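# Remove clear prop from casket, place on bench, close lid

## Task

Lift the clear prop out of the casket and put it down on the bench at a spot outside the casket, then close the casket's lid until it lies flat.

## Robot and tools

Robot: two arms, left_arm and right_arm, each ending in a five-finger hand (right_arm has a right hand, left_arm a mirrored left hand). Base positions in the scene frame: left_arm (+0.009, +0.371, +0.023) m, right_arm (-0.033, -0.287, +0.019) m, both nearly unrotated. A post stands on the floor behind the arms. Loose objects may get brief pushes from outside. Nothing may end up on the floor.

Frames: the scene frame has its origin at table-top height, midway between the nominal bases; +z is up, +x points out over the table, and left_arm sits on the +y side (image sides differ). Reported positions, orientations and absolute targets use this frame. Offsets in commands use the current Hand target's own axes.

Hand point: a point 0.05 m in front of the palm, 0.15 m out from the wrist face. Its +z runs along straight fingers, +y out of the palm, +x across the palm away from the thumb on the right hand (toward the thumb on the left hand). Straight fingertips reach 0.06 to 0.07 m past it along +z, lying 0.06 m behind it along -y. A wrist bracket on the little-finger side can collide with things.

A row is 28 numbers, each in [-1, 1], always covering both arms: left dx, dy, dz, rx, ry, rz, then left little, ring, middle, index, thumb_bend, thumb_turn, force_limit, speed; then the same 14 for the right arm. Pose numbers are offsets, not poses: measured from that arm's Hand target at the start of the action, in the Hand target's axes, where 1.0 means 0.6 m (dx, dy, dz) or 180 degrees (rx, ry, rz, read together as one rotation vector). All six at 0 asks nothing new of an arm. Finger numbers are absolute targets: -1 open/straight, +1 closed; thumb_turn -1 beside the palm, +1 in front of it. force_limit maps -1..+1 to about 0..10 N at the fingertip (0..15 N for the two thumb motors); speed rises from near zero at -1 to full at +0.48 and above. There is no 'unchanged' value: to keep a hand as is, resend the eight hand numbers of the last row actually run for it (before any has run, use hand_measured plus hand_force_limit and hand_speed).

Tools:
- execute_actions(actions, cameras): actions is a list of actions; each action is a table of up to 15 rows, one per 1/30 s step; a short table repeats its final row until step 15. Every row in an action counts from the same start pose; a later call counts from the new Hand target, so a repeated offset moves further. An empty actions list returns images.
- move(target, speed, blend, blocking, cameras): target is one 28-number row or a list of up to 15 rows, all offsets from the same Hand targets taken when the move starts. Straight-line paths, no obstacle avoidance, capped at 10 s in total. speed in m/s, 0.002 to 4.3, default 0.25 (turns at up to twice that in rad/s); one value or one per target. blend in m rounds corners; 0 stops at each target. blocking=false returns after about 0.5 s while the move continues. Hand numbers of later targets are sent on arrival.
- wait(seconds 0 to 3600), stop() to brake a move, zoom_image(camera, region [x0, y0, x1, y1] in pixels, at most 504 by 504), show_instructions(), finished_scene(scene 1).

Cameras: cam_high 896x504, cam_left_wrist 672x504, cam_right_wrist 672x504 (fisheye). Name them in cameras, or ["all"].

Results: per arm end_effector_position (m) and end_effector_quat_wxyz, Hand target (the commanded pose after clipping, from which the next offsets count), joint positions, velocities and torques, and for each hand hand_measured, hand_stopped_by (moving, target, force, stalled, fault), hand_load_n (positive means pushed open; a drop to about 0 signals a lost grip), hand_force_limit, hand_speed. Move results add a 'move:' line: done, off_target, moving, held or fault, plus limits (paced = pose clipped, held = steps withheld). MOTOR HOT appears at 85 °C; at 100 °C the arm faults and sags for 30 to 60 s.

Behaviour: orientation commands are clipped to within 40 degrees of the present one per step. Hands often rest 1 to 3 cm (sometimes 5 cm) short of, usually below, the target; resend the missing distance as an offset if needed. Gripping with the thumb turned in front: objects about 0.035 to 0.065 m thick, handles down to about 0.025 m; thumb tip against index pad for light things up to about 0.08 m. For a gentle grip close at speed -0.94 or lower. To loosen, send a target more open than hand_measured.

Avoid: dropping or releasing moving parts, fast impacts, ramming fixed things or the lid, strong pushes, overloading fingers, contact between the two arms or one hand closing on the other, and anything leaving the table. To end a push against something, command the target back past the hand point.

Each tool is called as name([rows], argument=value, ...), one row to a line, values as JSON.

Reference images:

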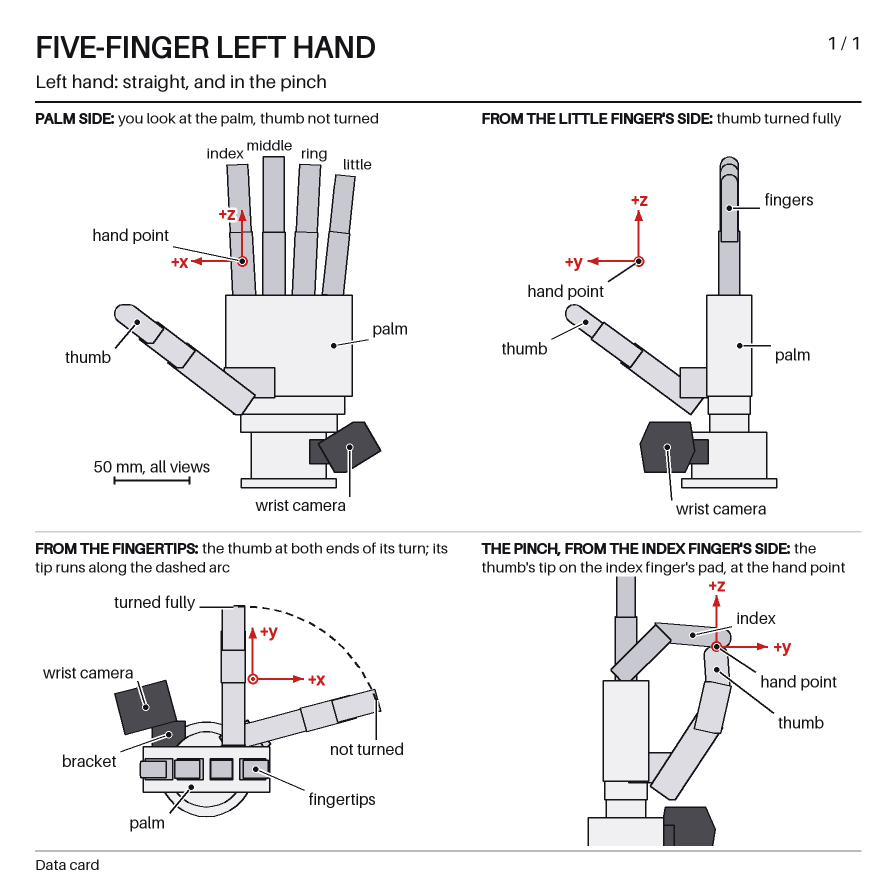

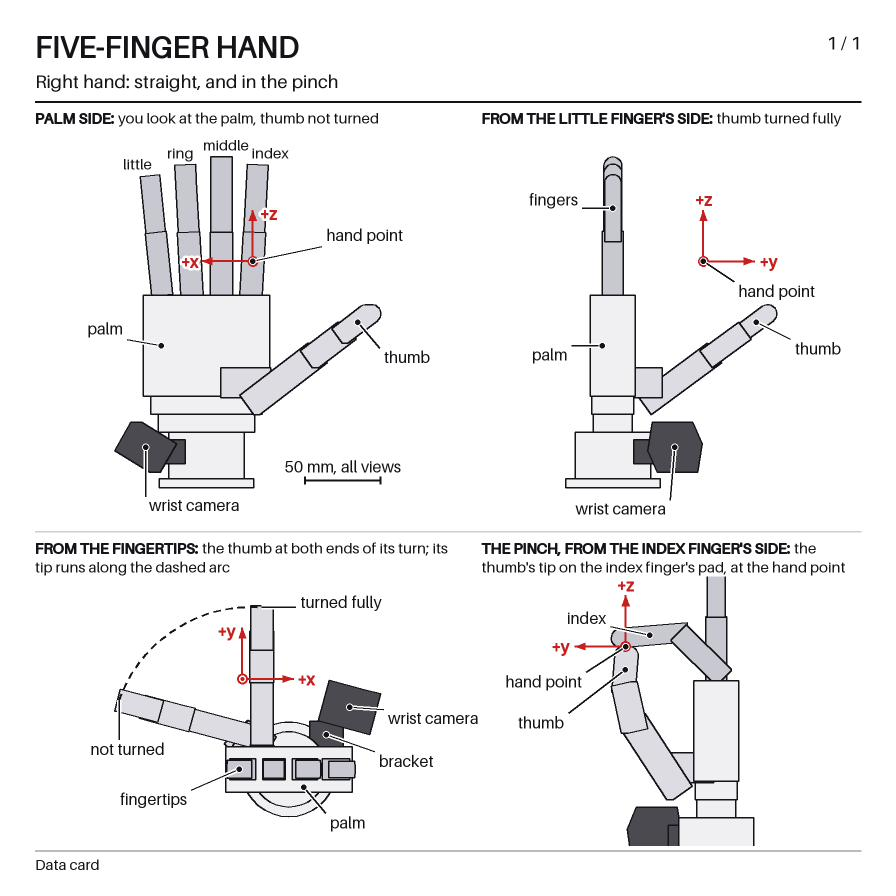

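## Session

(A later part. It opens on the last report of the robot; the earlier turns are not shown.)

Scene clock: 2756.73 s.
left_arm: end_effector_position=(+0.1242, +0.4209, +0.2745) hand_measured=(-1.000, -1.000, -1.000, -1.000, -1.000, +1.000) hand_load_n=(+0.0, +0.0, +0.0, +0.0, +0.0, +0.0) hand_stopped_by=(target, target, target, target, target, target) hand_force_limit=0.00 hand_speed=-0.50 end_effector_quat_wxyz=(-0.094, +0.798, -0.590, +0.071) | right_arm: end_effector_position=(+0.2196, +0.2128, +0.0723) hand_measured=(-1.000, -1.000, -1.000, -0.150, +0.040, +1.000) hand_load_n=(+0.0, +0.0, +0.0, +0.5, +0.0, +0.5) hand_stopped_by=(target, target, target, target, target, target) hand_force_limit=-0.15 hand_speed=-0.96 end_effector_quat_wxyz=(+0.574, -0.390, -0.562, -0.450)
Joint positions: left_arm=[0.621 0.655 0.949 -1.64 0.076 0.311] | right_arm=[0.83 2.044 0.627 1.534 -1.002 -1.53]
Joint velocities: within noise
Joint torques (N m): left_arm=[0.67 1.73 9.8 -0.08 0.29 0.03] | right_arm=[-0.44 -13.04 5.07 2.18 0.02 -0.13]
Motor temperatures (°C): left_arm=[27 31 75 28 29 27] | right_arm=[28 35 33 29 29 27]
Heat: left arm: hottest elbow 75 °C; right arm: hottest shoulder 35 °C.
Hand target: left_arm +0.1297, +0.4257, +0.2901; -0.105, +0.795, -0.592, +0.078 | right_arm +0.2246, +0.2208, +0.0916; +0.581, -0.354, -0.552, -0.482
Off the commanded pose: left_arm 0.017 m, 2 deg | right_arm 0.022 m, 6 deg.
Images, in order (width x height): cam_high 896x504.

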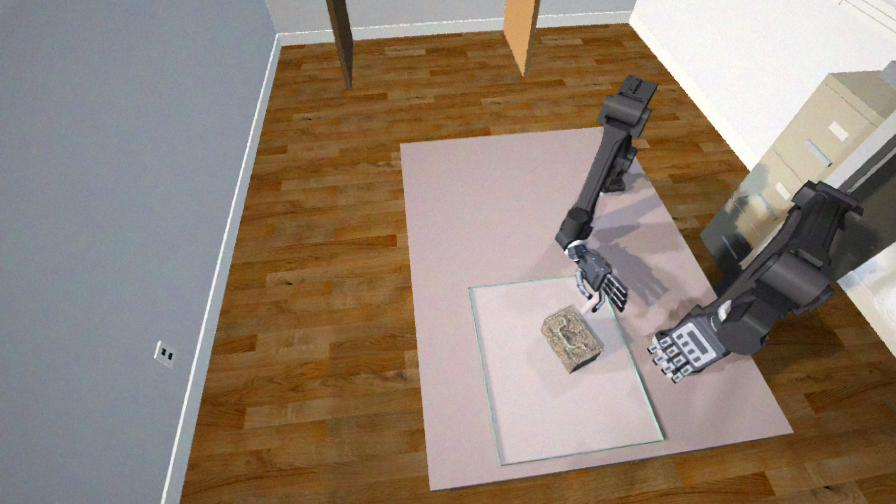

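execute_actions([
  [[0,0,0,0,0,0,-1,-1,-1,-1,-1,1,0,-0.5,0,0,0,0,0,0,-1,-1,-1,-0.15,-0.1,1,-0.15,-0.95]],
], cameras=["cam_right_wrist", "cam_left_wrist"])

zoom_image(camera="cam_right_wrist", region=[325, 185, 385, 275])

zoom_image(camera="cam_left_wrist", region=[320, 260, 400, 330])

Scene clock: 2826.93 s.
left_arm: end_effector_position=(+0.1242, +0.4209, +0.2745) hand_measured=(-1.000, -1.000, -1.000, -1.000, -1.000, +1.000) hand_load_n=(+0.0, +0.0, +0.0, +0.0, -0.5, +0.0) hand_stopped_by=(target, target, target, target, target, target) hand_force_limit=0.00 hand_speed=-0.50 end_effector_quat_wxyz=(-0.094, +0.798, -0.590, +0.071) | right_arm: end_effector_position=(+0.2196, +0.2128, +0.0723) hand_measured=(-1.000, -1.000, -1.000, -0.150, -0.100, +1.000) hand_load_n=(+0.0, +0.0, +0.0, +0.0, +0.0, +0.5) hand_stopped_by=(target, target, target, target, target, target) hand_force_limit=-0.15 hand_speed=-0.95 end_effector_quat_wxyz=(+0.574, -0.390, -0.562, -0.450)
Joint positions: left_arm=[0.621 0.655 0.949 -1.64 0.076 0.311] | right_arm=[0.83 2.044 0.627 1.534 -1.002 -1.53]
Joint torques (N m): left_arm=[0.73 1.9 9.69 -0.16 0.3 0.03] | right_arm=[-0.44 -12.98 5.03 2.19 0.02 -0.13]
Motor temperatures (°C): left_arm=[27 31 75 28 29 27] | right_arm=[28 35 33 29 29 27]
Heat: left arm: hottest elbow 75 °C; right arm: hottest shoulder 35 °C.
Hand target: left_arm +0.1297, +0.4257, +0.2901; -0.105, +0.795, -0.592, +0.078 | right_arm +0.2246, +0.2208, +0.0916; +0.581, -0.354, -0.552, -0.482
Off the commanded pose: left_arm 0.017 m, 2 deg | right_arm 0.022 m, 6 deg.
joint sent to its limit (right arm) — joint 4 (wrist pitch), upper limit. The joint targets are off in position and orientation.
Step readings (end_effector_position of left_arm | right_arm):
0: (+0.1242, +0.4209, +0.2745) | (+0.2196, +0.2128, +0.0723)
1: (+0.1242, +0.4209, +0.2745) | (+0.2196, +0.2128, +0.0723)
2: (+0.1242, +0.4209, +0.2745) | (+0.2196, +0.2128, +0.0723)
4: (+0.1242, +0.4209, +0.2745) | (+0.2196, +0.2128, +0.0723)
8: (+0.1242, +0.4209, +0.2745) | (+0.2196, +0.2128, +0.0723)
15: (+0.1242, +0.4209, +0.2745) | (+0.2196, +0.2128, +0.0723)
cam_left_wrist: T_world_to_cam=[[0.96661, 0.05686, 0.24985, -0.21692], [-0.05508, -0.90618, 0.4193, 0.27881], [0.25025, -0.41906, -0.87279, 0.50052]] pos_world=[0.09978, 0.47473, 0.37414]
cam_right_wrist: T_world_to_cam=[[0.914, 0.2629, 0.309, -0.27611], [0.39383, -0.39204, -0.83138, 0.05673], [-0.09743, 0.88158, -0.46187, -0.01538]] pos_world=[0.22852, 0.10838, 0.12538]
Images, in order (width x height): cam_left_wrist 672x504, cam_right_wrist 672x504.

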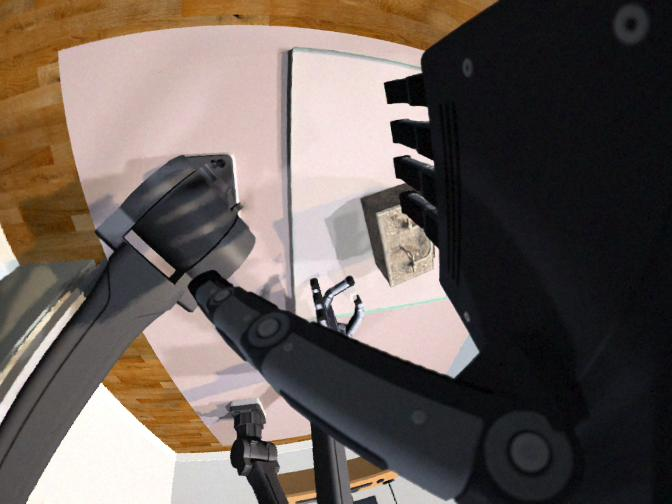

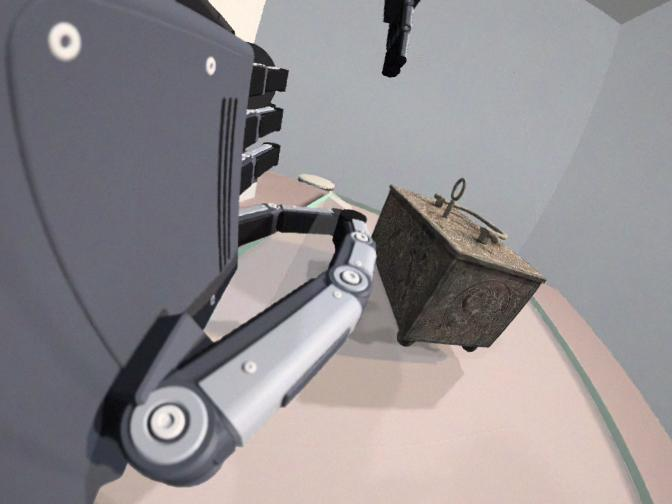

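Scaled by 5.600 from the camera's image (finer frame: 960x720).

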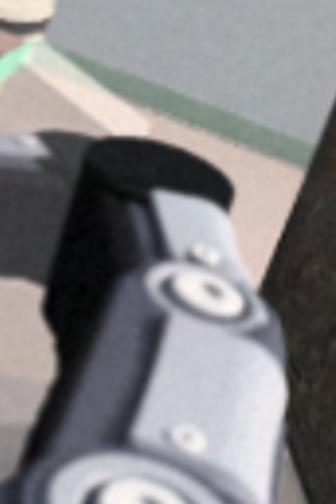

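Scaled by 6.300 from the camera's image (finer frame: 960x720).

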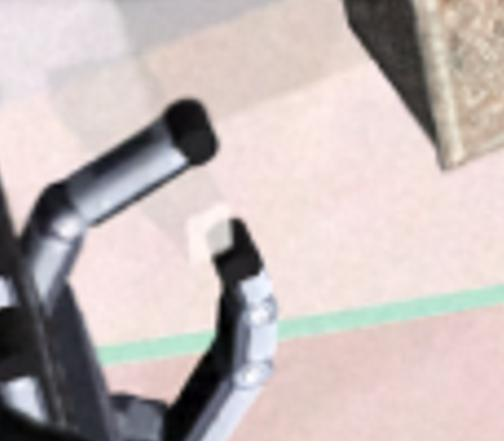

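execute_actions([
  [[0,0,0,0,0,0,-1,-1,-1,-1,-1,1,0,-0.5,0,0,0,0,0,0,-1,-1,-1,-0.17,-0.1,1,-0.15,-0.97]],
], cameras=["cam_right_wrist", "cam_left_wrist"])

zoom_image(camera="cam_right_wrist", region=[325, 185, 385, 275])

zoom_image(camera="cam_left_wrist", region=[320, 260, 400, 330])

Scene clock: 2852.03 s.
left_arm: end_effector_position=(+0.1242, +0.4209, +0.2745) hand_measured=(-1.000, -1.000, -1.000, -1.000, -1.000, +1.000) hand_load_n=(+0.0, +0.0, +0.0, +0.0, -0.5, +0.0) hand_stopped_by=(target, target, target, target, target, target) hand_force_limit=0.00 hand_speed=-0.50 end_effector_quat_wxyz=(-0.094, +0.798, -0.590, +0.071) | right_arm: end_effector_position=(+0.2196, +0.2128, +0.0723) hand_measured=(-1.000, -1.000, -1.000, -0.170, -0.100, +1.000) hand_load_n=(+0.0, +0.0, +0.0, +0.0, +0.0, +0.0) hand_stopped_by=(target, target, target, target, target, target) hand_force_limit=-0.15 hand_speed=-0.97 end_effector_quat_wxyz=(+0.574, -0.390, -0.562, -0.450)
Joint positions: left_arm=[0.621 0.655 0.949 -1.64 0.076 0.311] | right_arm=[0.83 2.044 0.627 1.534 -1.002 -1.53]
Joint torques (N m): left_arm=[1.08 1.44 9.76 -0.13 0.28 0.06] | right_arm=[-0.38 -12.92 5.03 2.19 0.02 -0.14]
Motor temperatures (°C): left_arm=[27 31 75 28 29 27] | right_arm=[28 35 33 29 29 27]
Heat: left arm: hottest elbow 75 °C; right arm: hottest shoulder 35 °C.
Hand target: left_arm +0.1297, +0.4257, +0.2901; -0.105, +0.795, -0.592, +0.078 | right_arm +0.2246, +0.2208, +0.0916; +0.581, -0.354, -0.552, -0.482
Off the commanded pose: left_arm 0.017 m, 2 deg | right_arm 0.022 m, 6 deg.
joint sent to its limit (right arm) — joint 4 (wrist pitch), upper limit. The joint targets are off in position and orientation.
Step readings (end_effector_position of left_arm | right_arm):
0: (+0.1242, +0.4209, +0.2745) | (+0.2196, +0.2128, +0.0723)
1: (+0.1242, +0.4209, +0.2745) | (+0.2196, +0.2128, +0.0723)
2: (+0.1242, +0.4209, +0.2745) | (+0.2196, +0.2128, +0.0723)
4: (+0.1242, +0.4209, +0.2745) | (+0.2196, +0.2128, +0.0723)
8: (+0.1242, +0.4209, +0.2745) | (+0.2196, +0.2128, +0.0723)
15: (+0.1242, +0.4209, +0.2745) | (+0.2196, +0.2128, +0.0723)
cam_left_wrist: T_world_to_cam=[[0.96661, 0.05686, 0.24985, -0.21692], [-0.05508, -0.90618, 0.4193, 0.27881], [0.25025, -0.41906, -0.87279, 0.50052]] pos_world=[0.09978, 0.47473, 0.37414]
cam_right_wrist: T_world_to_cam=[[0.914, 0.2629, 0.309, -0.27611], [0.39383, -0.39204, -0.83138, 0.05673], [-0.09743, 0.88158, -0.46187, -0.01538]] pos_world=[0.22852, 0.10838, 0.12538]
Images, in order (width x height): cam_left_wrist 672x504, cam_right_wrist 672x504.

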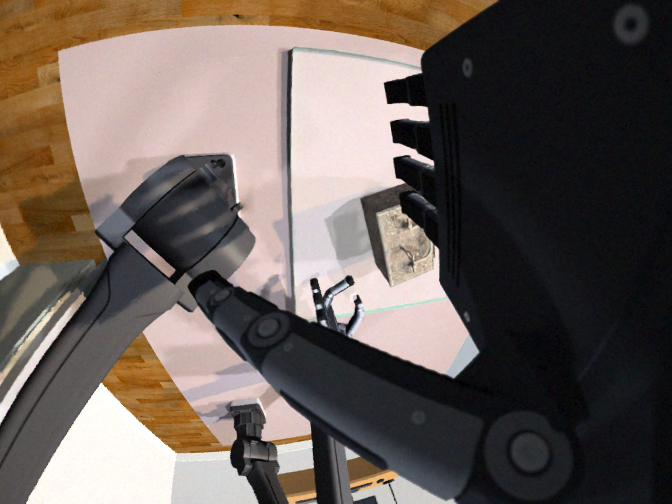

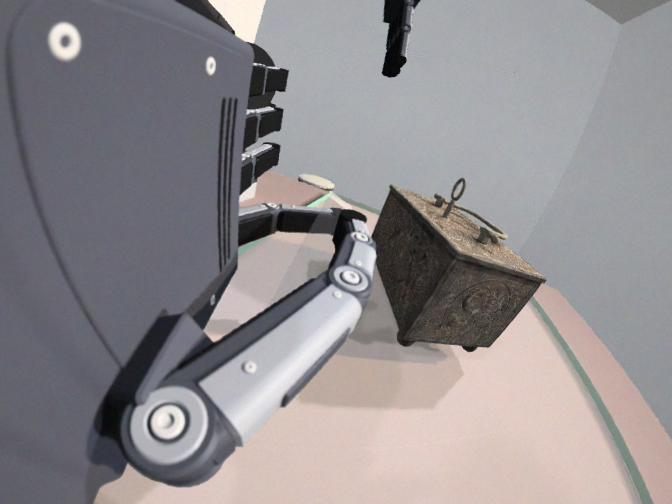

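Scaled by 5.600 from the camera's image (finer frame: 960x720).

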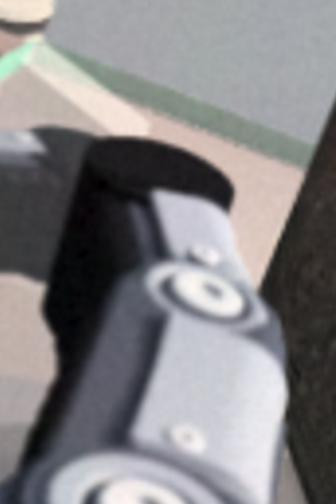

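Scaled by 6.300 from the camera's image (finer frame: 960x720).

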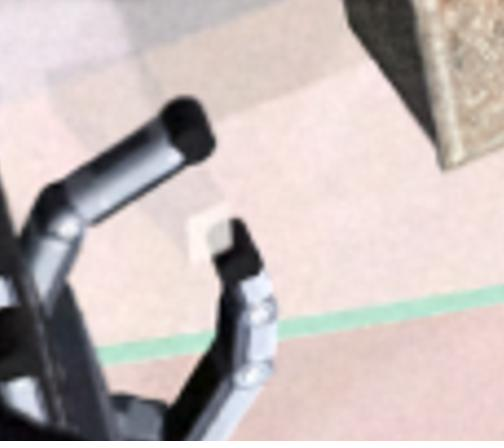

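execute_actions([
  [[0,0,0,0,0,0,-1,-1,-1,-1,-1,1,0,-0.5,0,0,0,0,0,0,-1,-1,-1,-0.22,-0.1,1,-0.15,-0.97]],
], cameras=["cam_right_wrist","cam_left_wrist"])

Scene clock: 2880.50 s.
left_arm: end_effector_position=(+0.1242, +0.4209, +0.2745) hand_measured=(-1.000, -1.000, -1.000, -1.000, -1.000, +1.000) hand_load_n=(+0.0, +0.0, +0.0, +0.0, -0.5, +0.0) hand_stopped_by=(target, target, target, target, target, target) hand_force_limit=0.00 hand_speed=-0.50 end_effector_quat_wxyz=(-0.094, +0.798, -0.590, +0.071) | right_arm: end_effector_position=(+0.2196, +0.2128, +0.0723) hand_measured=(-1.000, -1.000, -1.000, -0.220, -0.100, +1.000) hand_load_n=(+0.0, +0.0, +0.0, +0.0, +0.0, +0.0) hand_stopped_by=(target, target, target, target, target, target) hand_force_limit=-0.15 hand_speed=-0.97 end_effector_quat_wxyz=(+0.574, -0.390, -0.562, -0.450)
Joint positions: left_arm=[0.621 0.655 0.949 -1.64 0.076 0.311] | right_arm=[0.83 2.044 0.627 1.534 -1.002 -1.53]
Joint torques (N m): left_arm=[1.03 1.73 9.66 -0.21 0.3 0.03] | right_arm=[-0.26 -12.92 5.04 2.18 0.03 -0.13]
Motor temperatures (°C): left_arm=[27 31 76 28 29 27] | right_arm=[28 35 33 29 29 26]
Heat: left arm: hottest elbow 76 °C; right arm: hottest shoulder 35 °C.
Hand target: left_arm +0.1297, +0.4257, +0.2901; -0.105, +0.795, -0.592, +0.078 | right_arm +0.2246, +0.2208, +0.0916; +0.581, -0.354, -0.552, -0.482
Off the commanded pose: left_arm 0.017 m, 2 deg | right_arm 0.022 m, 6 deg.
joint sent to its limit (right arm) — joint 4 (wrist pitch), upper limit. The joint targets are off in position and orientation.
Step readings (end_effector_position of left_arm | right_arm):
0: (+0.1242, +0.4209, +0.2745) | (+0.2196, +0.2128, +0.0723)
1: (+0.1242, +0.4209, +0.2745) | (+0.2196, +0.2128, +0.0723)
2: (+0.1242, +0.4209, +0.2745) | (+0.2196, +0.2128, +0.0723)
4: (+0.1242, +0.4209, +0.2745) | (+0.2196, +0.2128, +0.0723)
8: (+0.1242, +0.4209, +0.2745) | (+0.2196, +0.2128, +0.0723)
15: (+0.1242, +0.4209, +0.2745) | (+0.2196, +0.2128, +0.0723)
cam_left_wrist: T_world_to_cam=[[0.96661, 0.05686, 0.24985, -0.21692], [-0.05508, -0.90618, 0.4193, 0.27881], [0.25025, -0.41906, -0.87279, 0.50052]] pos_world=[0.09978, 0.47473, 0.37414]
cam_right_wrist: T_world_to_cam=[[0.914, 0.2629, 0.309, -0.27611], [0.39383, -0.39204, -0.83138, 0.05673], [-0.09743, 0.88158, -0.46187, -0.01538]] pos_world=[0.22852, 0.10838, 0.12538]
Images, in order (width x height): cam_left_wrist 672x504, cam_right_wrist 672x504.

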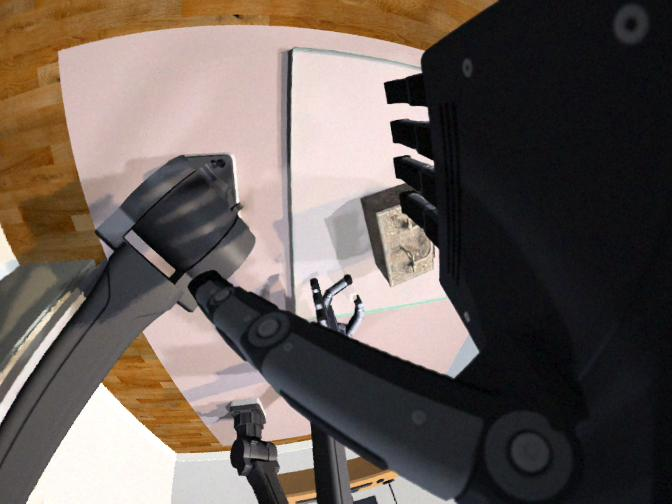

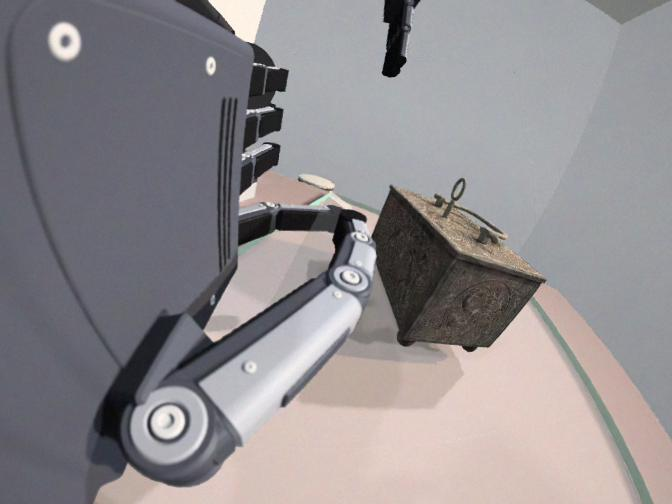

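zoom_image(camera="cam_right_wrist", region=[325, 185, 385, 275])

zoom_image(camera="cam_left_wrist", region=[320, 260, 400, 330])

Scaled by 5.600 from the camera's image (finer frame: 960x720).

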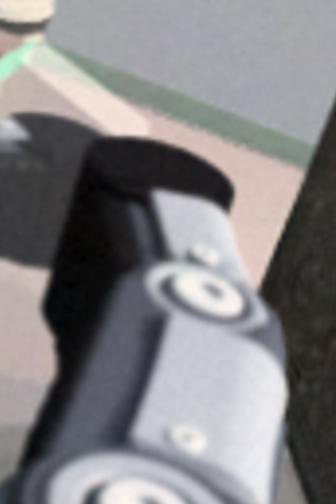

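Scaled by 6.300 from the camera's image (finer frame: 960x720).

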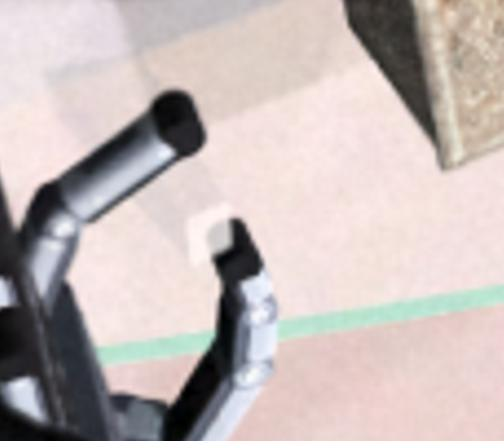

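execute_actions([
  [[0,0,0,0,0,0,-1,-1,-1,-1,-1,1,0,-0.5,0,0,0,0,0,0,-1,-1,-1,-0.5,-0.25,1,-0.15,-0.95]],
], cameras=["cam_right_wrist","cam_left_wrist"])

zoom_image(camera="cam_left_wrist", region=[320, 260, 400, 330])

zoom_image(camera="cam_right_wrist", region=[300, 185, 420, 305])

Scene clock: 2900.10 s.
left_arm: end_effector_position=(+0.1242, +0.4209, +0.2745) hand_measured=(-1.000, -1.000, -1.000, -1.000, -1.000, +1.000) hand_load_n=(+0.0, -0.5, +0.0, +0.0, +0.0, +0.0) hand_stopped_by=(target, target, target, target, target, target) hand_force_limit=0.00 hand_speed=-0.50 end_effector_quat_wxyz=(-0.094, +0.798, -0.590, +0.071) | right_arm: end_effector_position=(+0.2196, +0.2128, +0.0723) hand_measured=(-1.000, -1.000, -1.000, -0.500, -0.250, +1.000) hand_load_n=(+0.0, +0.0, +0.0, +0.0, +0.0, +0.0) hand_stopped_by=(target, target, target, target, target, target) hand_force_limit=-0.15 hand_speed=-0.95 end_effector_quat_wxyz=(+0.574, -0.390, -0.562, -0.450)
Joint positions: left_arm=[0.621 0.655 0.949 -1.64 0.076 0.311] | right_arm=[0.83 2.044 0.627 1.534 -1.002 -1.53]
Joint torques (N m): left_arm=[0.67 1.85 9.68 -0.18 0.3 0.06] | right_arm=[-0.38 -12.92 5.03 2.21 0.02 -0.14]
Motor temperatures (°C): left_arm=[27 31 76 28 29 27] | right_arm=[28 35 33 29 29 26]
Heat: left arm: hottest elbow 76 °C; right arm: hottest shoulder 35 °C.
Hand target: left_arm +0.1297, +0.4257, +0.2901; -0.105, +0.795, -0.592, +0.078 | right_arm +0.2246, +0.2208, +0.0916; +0.581, -0.354, -0.552, -0.482
Off the commanded pose: left_arm 0.017 m, 2 deg | right_arm 0.022 m, 6 deg.
joint sent to its limit (right arm) — joint 4 (wrist pitch), upper limit. The joint targets are off in position and orientation.
Step readings (end_effector_position of left_arm | right_arm):
0: (+0.1242, +0.4209, +0.2745) | (+0.2196, +0.2128, +0.0723)
1: (+0.1242, +0.4209, +0.2745) | (+0.2196, +0.2128, +0.0723)
2: (+0.1242, +0.4209, +0.2745) | (+0.2196, +0.2128, +0.0723)
4: (+0.1242, +0.4209, +0.2745) | (+0.2196, +0.2128, +0.0723)
8: (+0.1242, +0.4209, +0.2745) | (+0.2196, +0.2128, +0.0723)
15: (+0.1242, +0.4209, +0.2745) | (+0.2196, +0.2128, +0.0723)
cam_left_wrist: T_world_to_cam=[[0.96661, 0.05686, 0.24985, -0.21692], [-0.05508, -0.90618, 0.4193, 0.27881], [0.25025, -0.41906, -0.87279, 0.50052]] pos_world=[0.09978, 0.47473, 0.37414]
cam_right_wrist: T_world_to_cam=[[0.914, 0.2629, 0.309, -0.27611], [0.39383, -0.39204, -0.83138, 0.05673], [-0.09743, 0.88158, -0.46187, -0.01538]] pos_world=[0.22852, 0.10838, 0.12538]
Images, in order (width x height): cam_left_wrist 672x504, cam_right_wrist 672x504.

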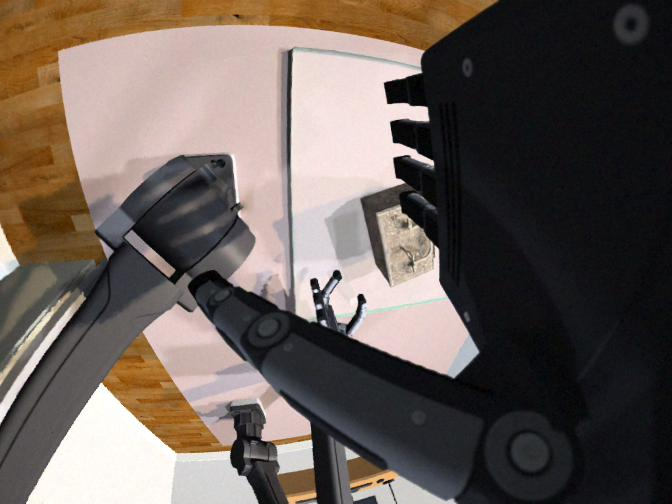

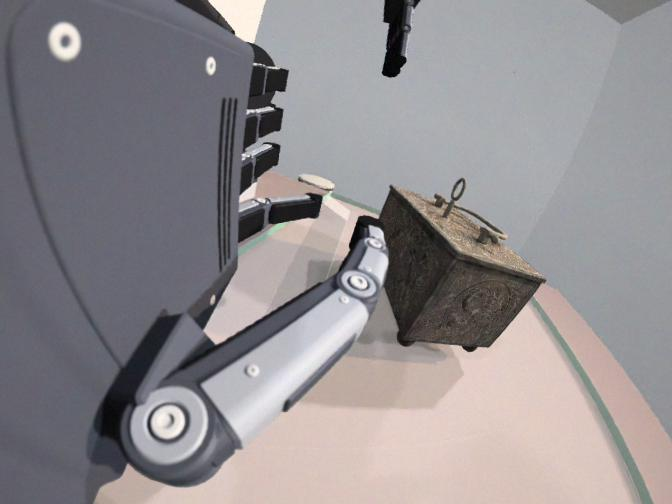

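Scaled by 6.300 from the camera's image (finer frame: 960x720).

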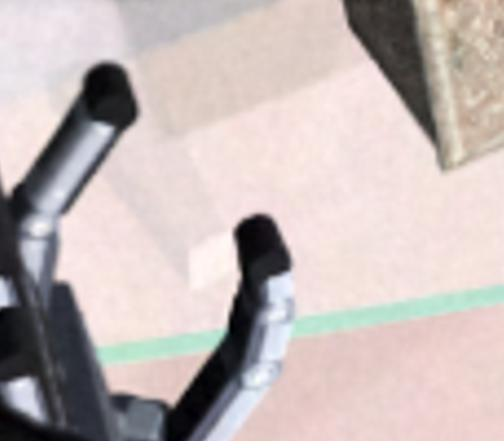

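Scaled by 4.200 from the camera's image (finer frame: 960x720).

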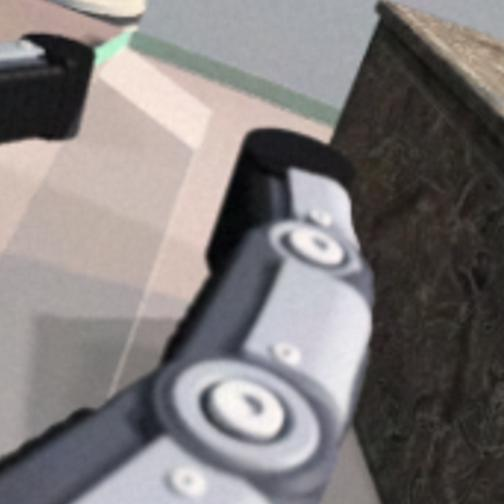

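execute_actions([
  [[0,0,0,0,0,0,-1,-1,-1,-1,-1,1,0,-0.5,0,0,0,0,0,0,-1,-1,-1,-0.8,-0.45,1,-0.15,-0.9]],
], cameras=["cam_right_wrist","cam_left_wrist","cam_high"])

zoom_image(camera="cam_left_wrist", region=[310, 240, 410, 340])

zoom_image(camera="cam_right_wrist", region=[300, 185, 420, 305])

Scene clock: 2929.57 s.
left_arm: end_effector_position=(+0.1242, +0.4209, +0.2745) hand_measured=(-1.000, -1.000, -1.000, -1.000, -1.000, +1.000) hand_load_n=(+0.0, +0.0, +0.0, +0.0, +0.0, +0.0) hand_stopped_by=(target, target, target, target, target, target) hand_force_limit=0.00 hand_speed=-0.50 end_effector_quat_wxyz=(-0.094, +0.798, -0.590, +0.071) | right_arm: end_effector_position=(+0.2196, +0.2128, +0.0723) hand_measured=(-1.000, -1.000, -1.000, -0.800, -0.450, +1.000) hand_load_n=(+0.0, +0.0, +0.0, +0.0, +0.5, +0.5) hand_stopped_by=(target, target, target, target, target, target) hand_force_limit=-0.15 hand_speed=-0.90 end_effector_quat_wxyz=(+0.574, -0.390, -0.562, -0.450)
Joint positions: left_arm=[0.621 0.655 0.949 -1.64 0.076 0.311] | right_arm=[0.83 2.044 0.627 1.534 -1.002 -1.53]
Joint torques (N m): left_arm=[0.85 1.96 9.73 -0.23 0.3 0.03] | right_arm=[-0.32 -12.98 5.04 2.19 0.02 -0.14]
Motor temperatures (°C): left_arm=[27 31 76 28 29 27] | right_arm=[28 35 33 29 29 26]
Heat: left arm: hottest elbow 76 °C; right arm: hottest shoulder 35 °C.
Hand target: left_arm +0.1297, +0.4257, +0.2901; -0.105, +0.795, -0.592, +0.078 | right_arm +0.2246, +0.2208, +0.0916; +0.581, -0.354, -0.552, -0.482
Off the commanded pose: left_arm 0.017 m, 2 deg | right_arm 0.022 m, 6 deg.
joint sent to its limit (right arm) — joint 4 (wrist pitch), upper limit. The joint targets are off in position and orientation.
Step readings (end_effector_position of left_arm | right_arm):
0: (+0.1242, +0.4209, +0.2745) | (+0.2196, +0.2128, +0.0723)
1: (+0.1242, +0.4209, +0.2745) | (+0.2196, +0.2128, +0.0723)
2: (+0.1242, +0.4209, +0.2745) | (+0.2196, +0.2128, +0.0723)
4: (+0.1242, +0.4209, +0.2745) | (+0.2196, +0.2128, +0.0723)
8: (+0.1242, +0.4209, +0.2745) | (+0.2196, +0.2128, +0.0723)
15: (+0.1242, +0.4209, +0.2745) | (+0.2196, +0.2128, +0.0723)
cam_left_wrist: T_world_to_cam=[[0.96661, 0.05686, 0.24985, -0.21692], [-0.05508, -0.90618, 0.4193, 0.27881], [0.25025, -0.41906, -0.87279, 0.50052]] pos_world=[0.09978, 0.47473, 0.37414]
cam_right_wrist: T_world_to_cam=[[0.914, 0.2629, 0.309, -0.27611], [0.39383, -0.39204, -0.83138, 0.05673], [-0.09743, 0.88158, -0.46187, -0.01538]] pos_world=[0.22852, 0.10838, 0.12538]

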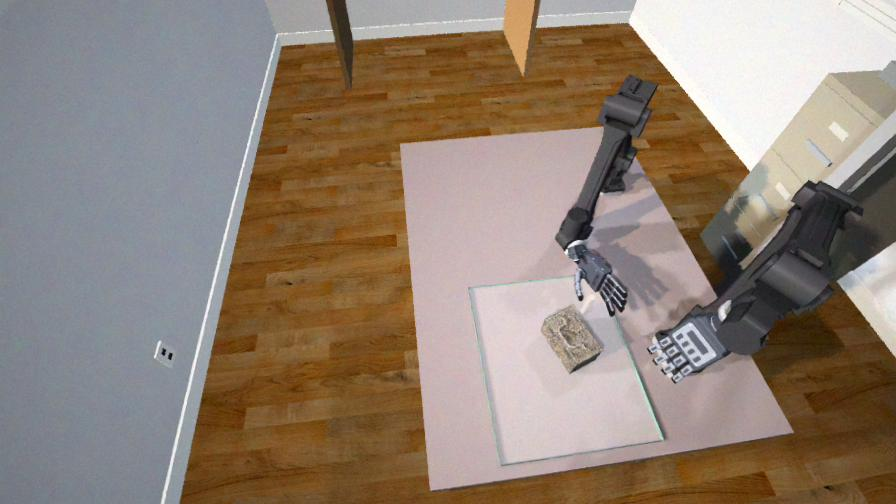

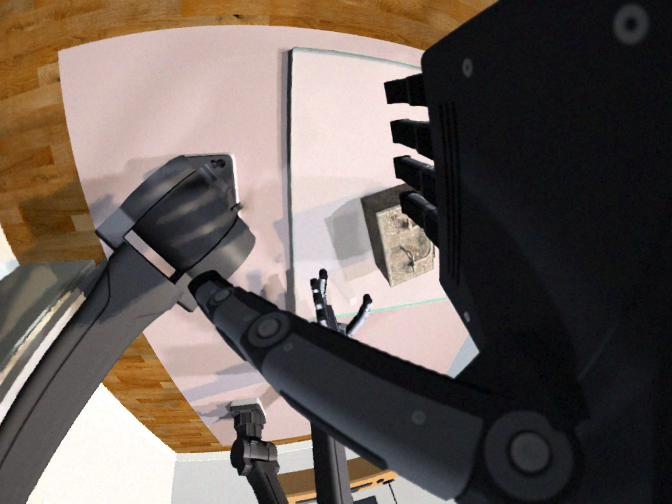

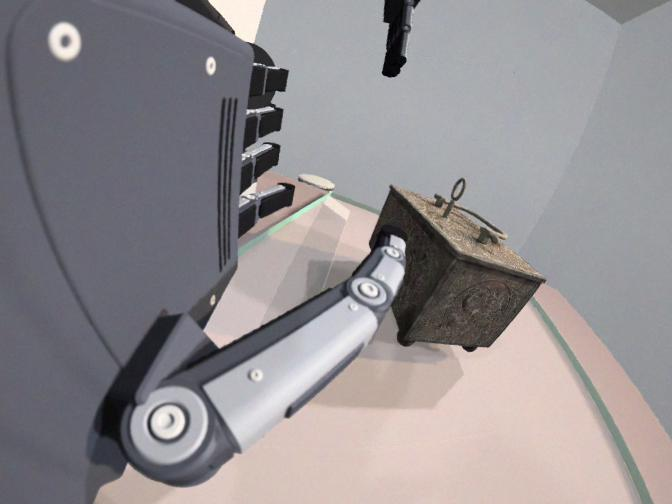

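Scaled by 5.040 from the camera's image (finer frame: 960x720).

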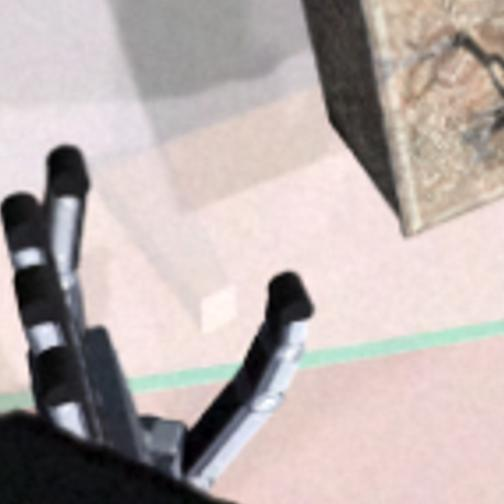

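Scaled by 4.200 from the camera's image (finer frame: 960x720).

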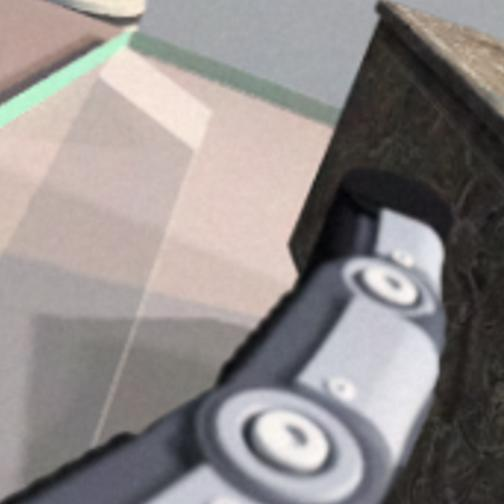

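move(target=[0,0,0,0,0,0,-1,-1,-1,-1,-1,1,0,-0.5,0.049,0.006,0.007,0,0,0,-1,-1,-1,-0.8,-0.45,1,-0.15,-0.9], speed=0.04, cameras=["cam_right_wrist","cam_left_wrist"])

zoom_image(camera="cam_left_wrist", region=[310, 240, 410, 340])

Scene clock: 2954.30 s.
left_arm: end_effector_position=(+0.1242, +0.4209, +0.2745) hand_measured=(-1.000, -1.000, -1.000, -1.000, -1.000, +1.000) hand_load_n=(+0.0, +0.0, +0.0, +0.0, +0.0, +0.0) hand_stopped_by=(target, target, target, target, target, target) hand_force_limit=0.00 hand_speed=-0.50 end_effector_quat_wxyz=(-0.094, +0.798, -0.590, +0.071) | right_arm: end_effector_position=(+0.2211, +0.2154, +0.0993) hand_measured=(-1.000, -1.000, -1.000, -0.800, -0.450, +1.000) hand_load_n=(+0.0, +0.0, +0.0, +0.0, +0.0, +0.5) hand_stopped_by=(target, target, target, target, target, target) hand_force_limit=-0.15 hand_speed=-0.90 end_effector_quat_wxyz=(+0.579, -0.378, -0.557, -0.460)
Joint positions: left_arm=[0.621 0.655 0.949 -1.64 0.076 0.311] | right_arm=[0.83 1.988 0.627 1.534 -1.002 -1.499]
Joint torques (N m): left_arm=[0.97 1.67 9.68 -0.14 0.31 0.04] | right_arm=[-0.38 -13.68 4.83 2.15 0.21 0.03]
Motor temperatures (°C): left_arm=[27 31 76 28 29 27] | right_arm=[28 35 33 29 29 26]
Heat: left arm: hottest elbow 76 °C; right arm: hottest shoulder 35 °C.
Hand target: left_arm +0.1297, +0.4257, +0.2901; -0.105, +0.795, -0.592, +0.078 | right_arm +0.2246, +0.2208, +0.1215; +0.581, -0.354, -0.552, -0.482
Off the commanded pose: left_arm 0.017 m, 2 deg | right_arm 0.023 m, 4 deg.
joint sent to its limit (right arm) — joint 4 (wrist pitch), upper limit. The joint targets are off in position, not in orientation.
move: off_target (right_arm)
cam_left_wrist: T_world_to_cam=[[0.96661, 0.05686, 0.24985, -0.21692], [-0.05508, -0.90618, 0.4193, 0.27881], [0.25025, -0.41906, -0.87279, 0.50052]] pos_world=[0.09978, 0.47473, 0.37414]
cam_right_wrist: T_world_to_cam=[[0.91127, 0.25465, 0.32362, -0.28557], [0.40031, -0.3635, -0.8412, 0.07305], [-0.09657, 0.89612, -0.43318, -0.01112]] pos_world=[0.22992, 0.10924, 0.14905]
Images, in order (width x height): cam_left_wrist 672x504, cam_right_wrist 672x504.

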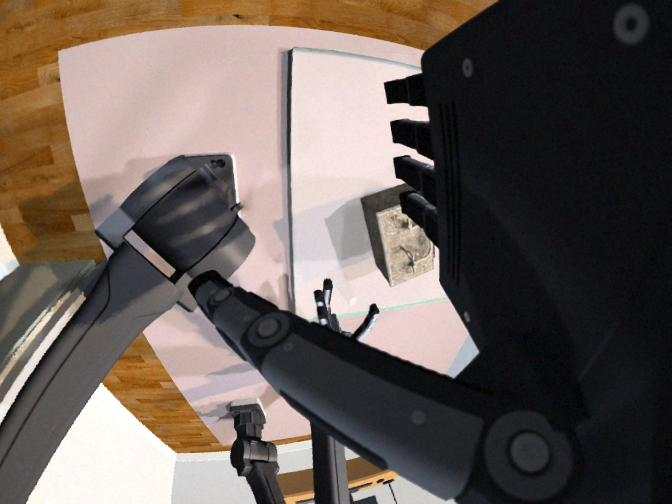

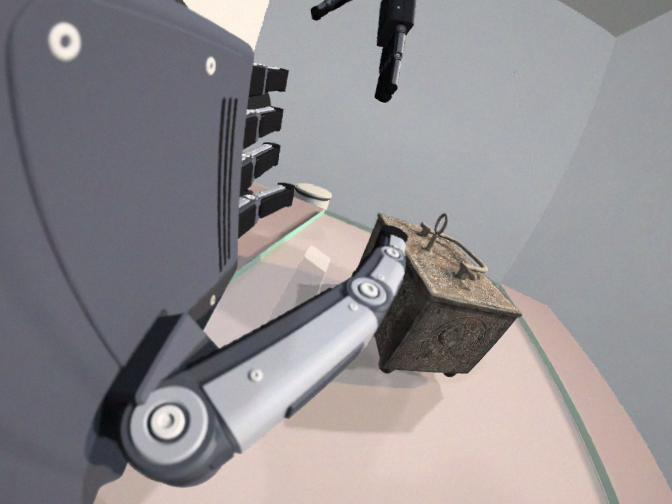

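Scaled by 5.040 from the camera's image (finer frame: 960x720).

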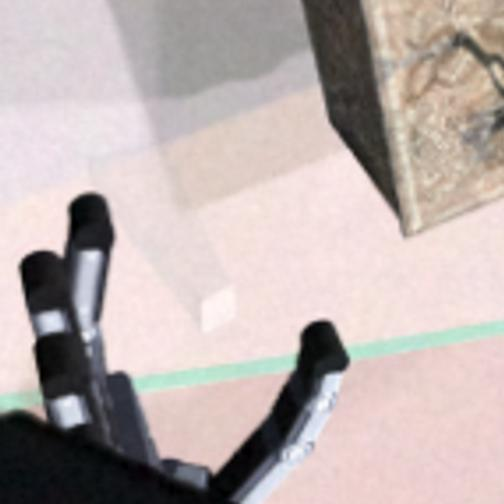

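move(target=[0,0,0,0,0,0,-1,-1,-1,-1,-1,1,0,-0.5,0.196,0.024,0.0,0,0,0,-1,-1,-1,-0.8,-0.45,1,-0.15,-0.9], speed=0.08, cameras=["cam_right_wrist","cam_left_wrist","cam_high"])

zoom_image(camera="cam_left_wrist", region=[310, 240, 410, 340])

zoom_image(camera="cam_high", region=[520, 250, 660, 390])

Scene clock: 2962.13 s.
left_arm: end_effector_position=(+0.1242, +0.4209, +0.2745) hand_measured=(-1.000, -1.000, -1.000, -1.000, -1.000, +1.000) hand_load_n=(+0.0, +0.0, +0.0, -0.5, +0.0, +0.0) hand_stopped_by=(target, target, target, target, target, target) hand_force_limit=0.00 hand_speed=-0.50 end_effector_quat_wxyz=(-0.094, +0.798, -0.590, +0.071) | right_arm: end_effector_position=(+0.2198, +0.2087, +0.2268) hand_measured=(-1.000, -1.000, -1.000, -0.800, -0.450, +1.000) hand_load_n=(+0.0, +0.0, +0.0, +0.0, +0.0, +0.5) hand_stopped_by=(target, target, target, target, target, target) hand_force_limit=-0.15 hand_speed=-0.90 end_effector_quat_wxyz=(+0.585, -0.356, -0.555, -0.471)
Joint positions: left_arm=[0.621 0.655 0.949 -1.64 0.076 0.311] | right_arm=[0.815 1.608 0.621 1.241 -1.03 -1.459]
Joint torques (N m): left_arm=[0.91 1.73 9.81 -0.18 0.3 0.06] | right_arm=[-1.38 -11.4 7.39 0.7 0 -0.01]
Motor temperatures (°C): left_arm=[27 31 76 28 29 27] | right_arm=[28 35 33 29 29 26]
Heat: left arm: hottest elbow 76 °C; right arm: hottest shoulder 35 °C.
Hand target: left_arm +0.1297, +0.4257, +0.2901; -0.105, +0.795, -0.592, +0.078 | right_arm +0.2296, +0.2050, +0.2388; +0.581, -0.354, -0.552, -0.482
Off the commanded pose: left_arm 0.017 m, 2 deg | right_arm 0.016 m, 1 deg.
move: off_target (right_arm)
cam_left_wrist: T_world_to_cam=[[0.96661, 0.05686, 0.24985, -0.21692], [-0.05508, -0.90618, 0.4193, 0.27881], [0.25025, -0.41906, -0.87279, 0.50052]] pos_world=[0.09978, 0.47473, 0.37414]
cam_right_wrist: T_world_to_cam=[[0.90044, 0.25393, 0.35316, -0.32809], [0.42262, -0.31855, -0.84848, 0.1657], [-0.10296, 0.91326, -0.39415, 0.0389]] pos_world=[0.22941, 0.10057, 0.27179]

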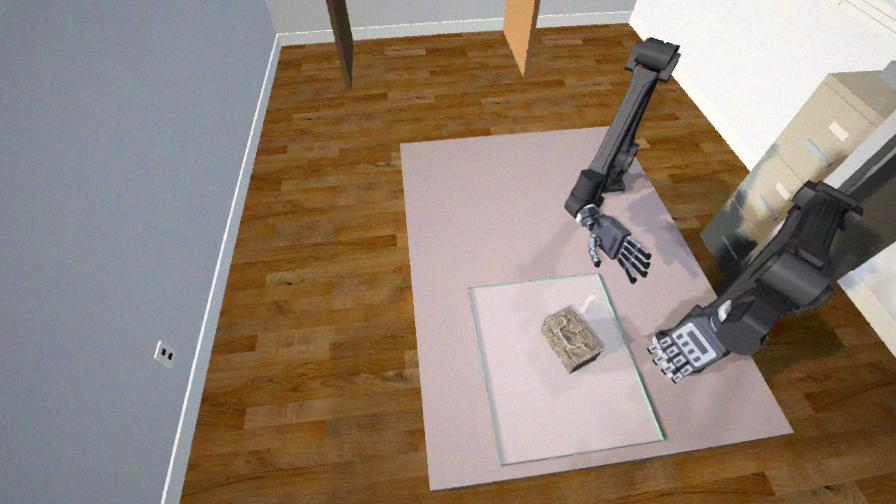

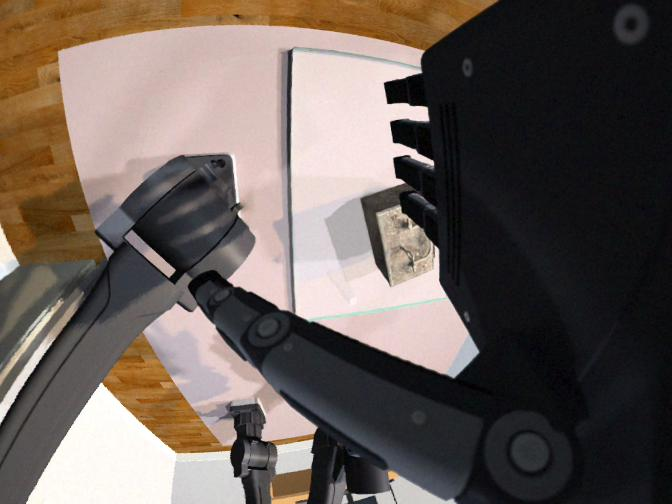

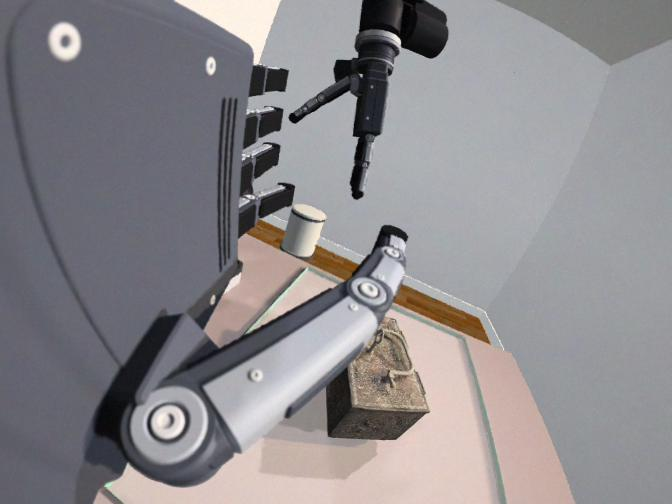

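Scaled by 5.040 from the camera's image (finer frame: 960x720).

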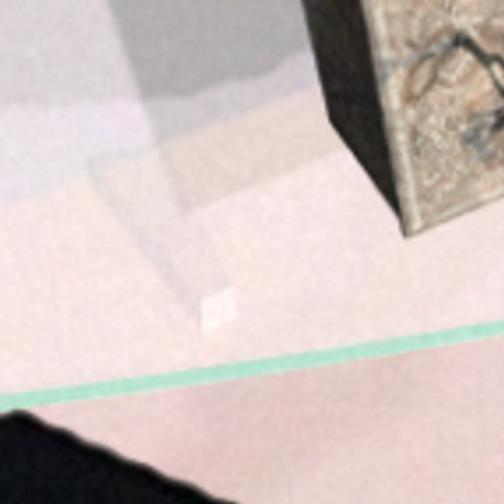

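Scaled by 3.600 from the camera's image (finer frame: 1280x720).

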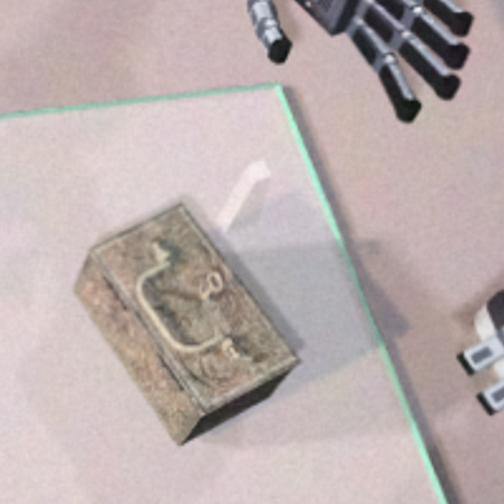

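zoom_image(camera="cam_right_wrist", region=[320, 310, 440, 450])

zoom_image(camera="cam_left_wrist", region=[350, 170, 450, 300])

zoom_image(camera="cam_high", region=[535, 300, 610, 380])

Scaled by 3.600 from the camera's image (finer frame: 960x720).

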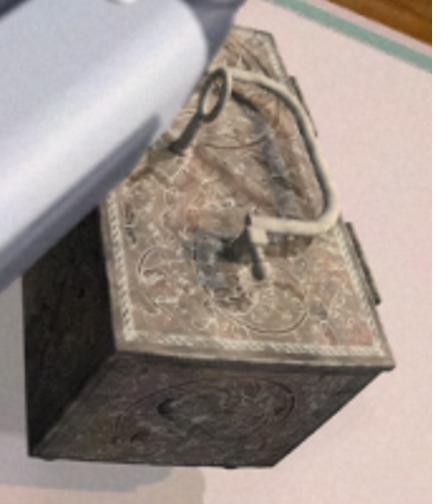

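Scaled by 3.877 from the camera's image (finer frame: 960x720).

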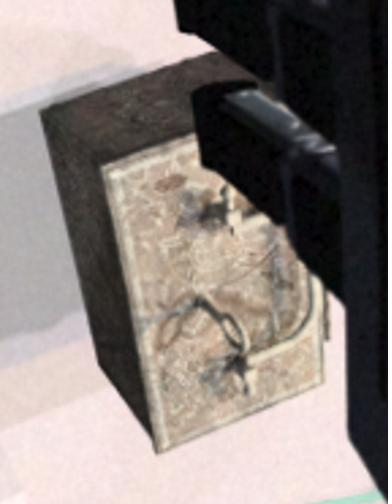

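Scaled by 6.300 from the camera's image (finer frame: 1280x720).

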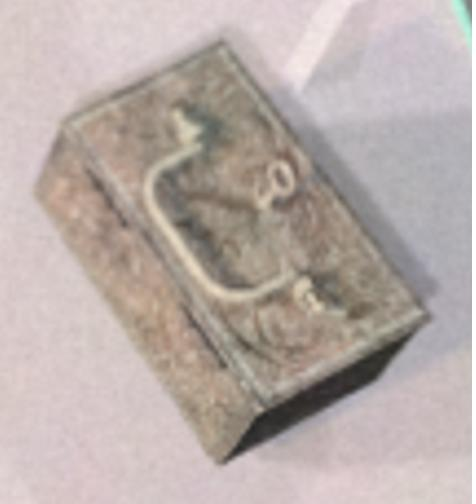

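zoom_image(camera="cam_right_wrist", region=[325, 365, 435, 445])

Scaled by 4.582 from the camera's image (finer frame: 960x720).

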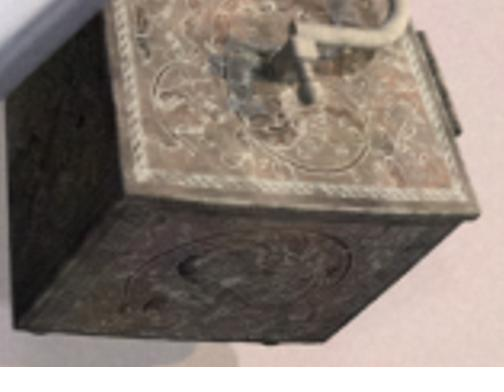

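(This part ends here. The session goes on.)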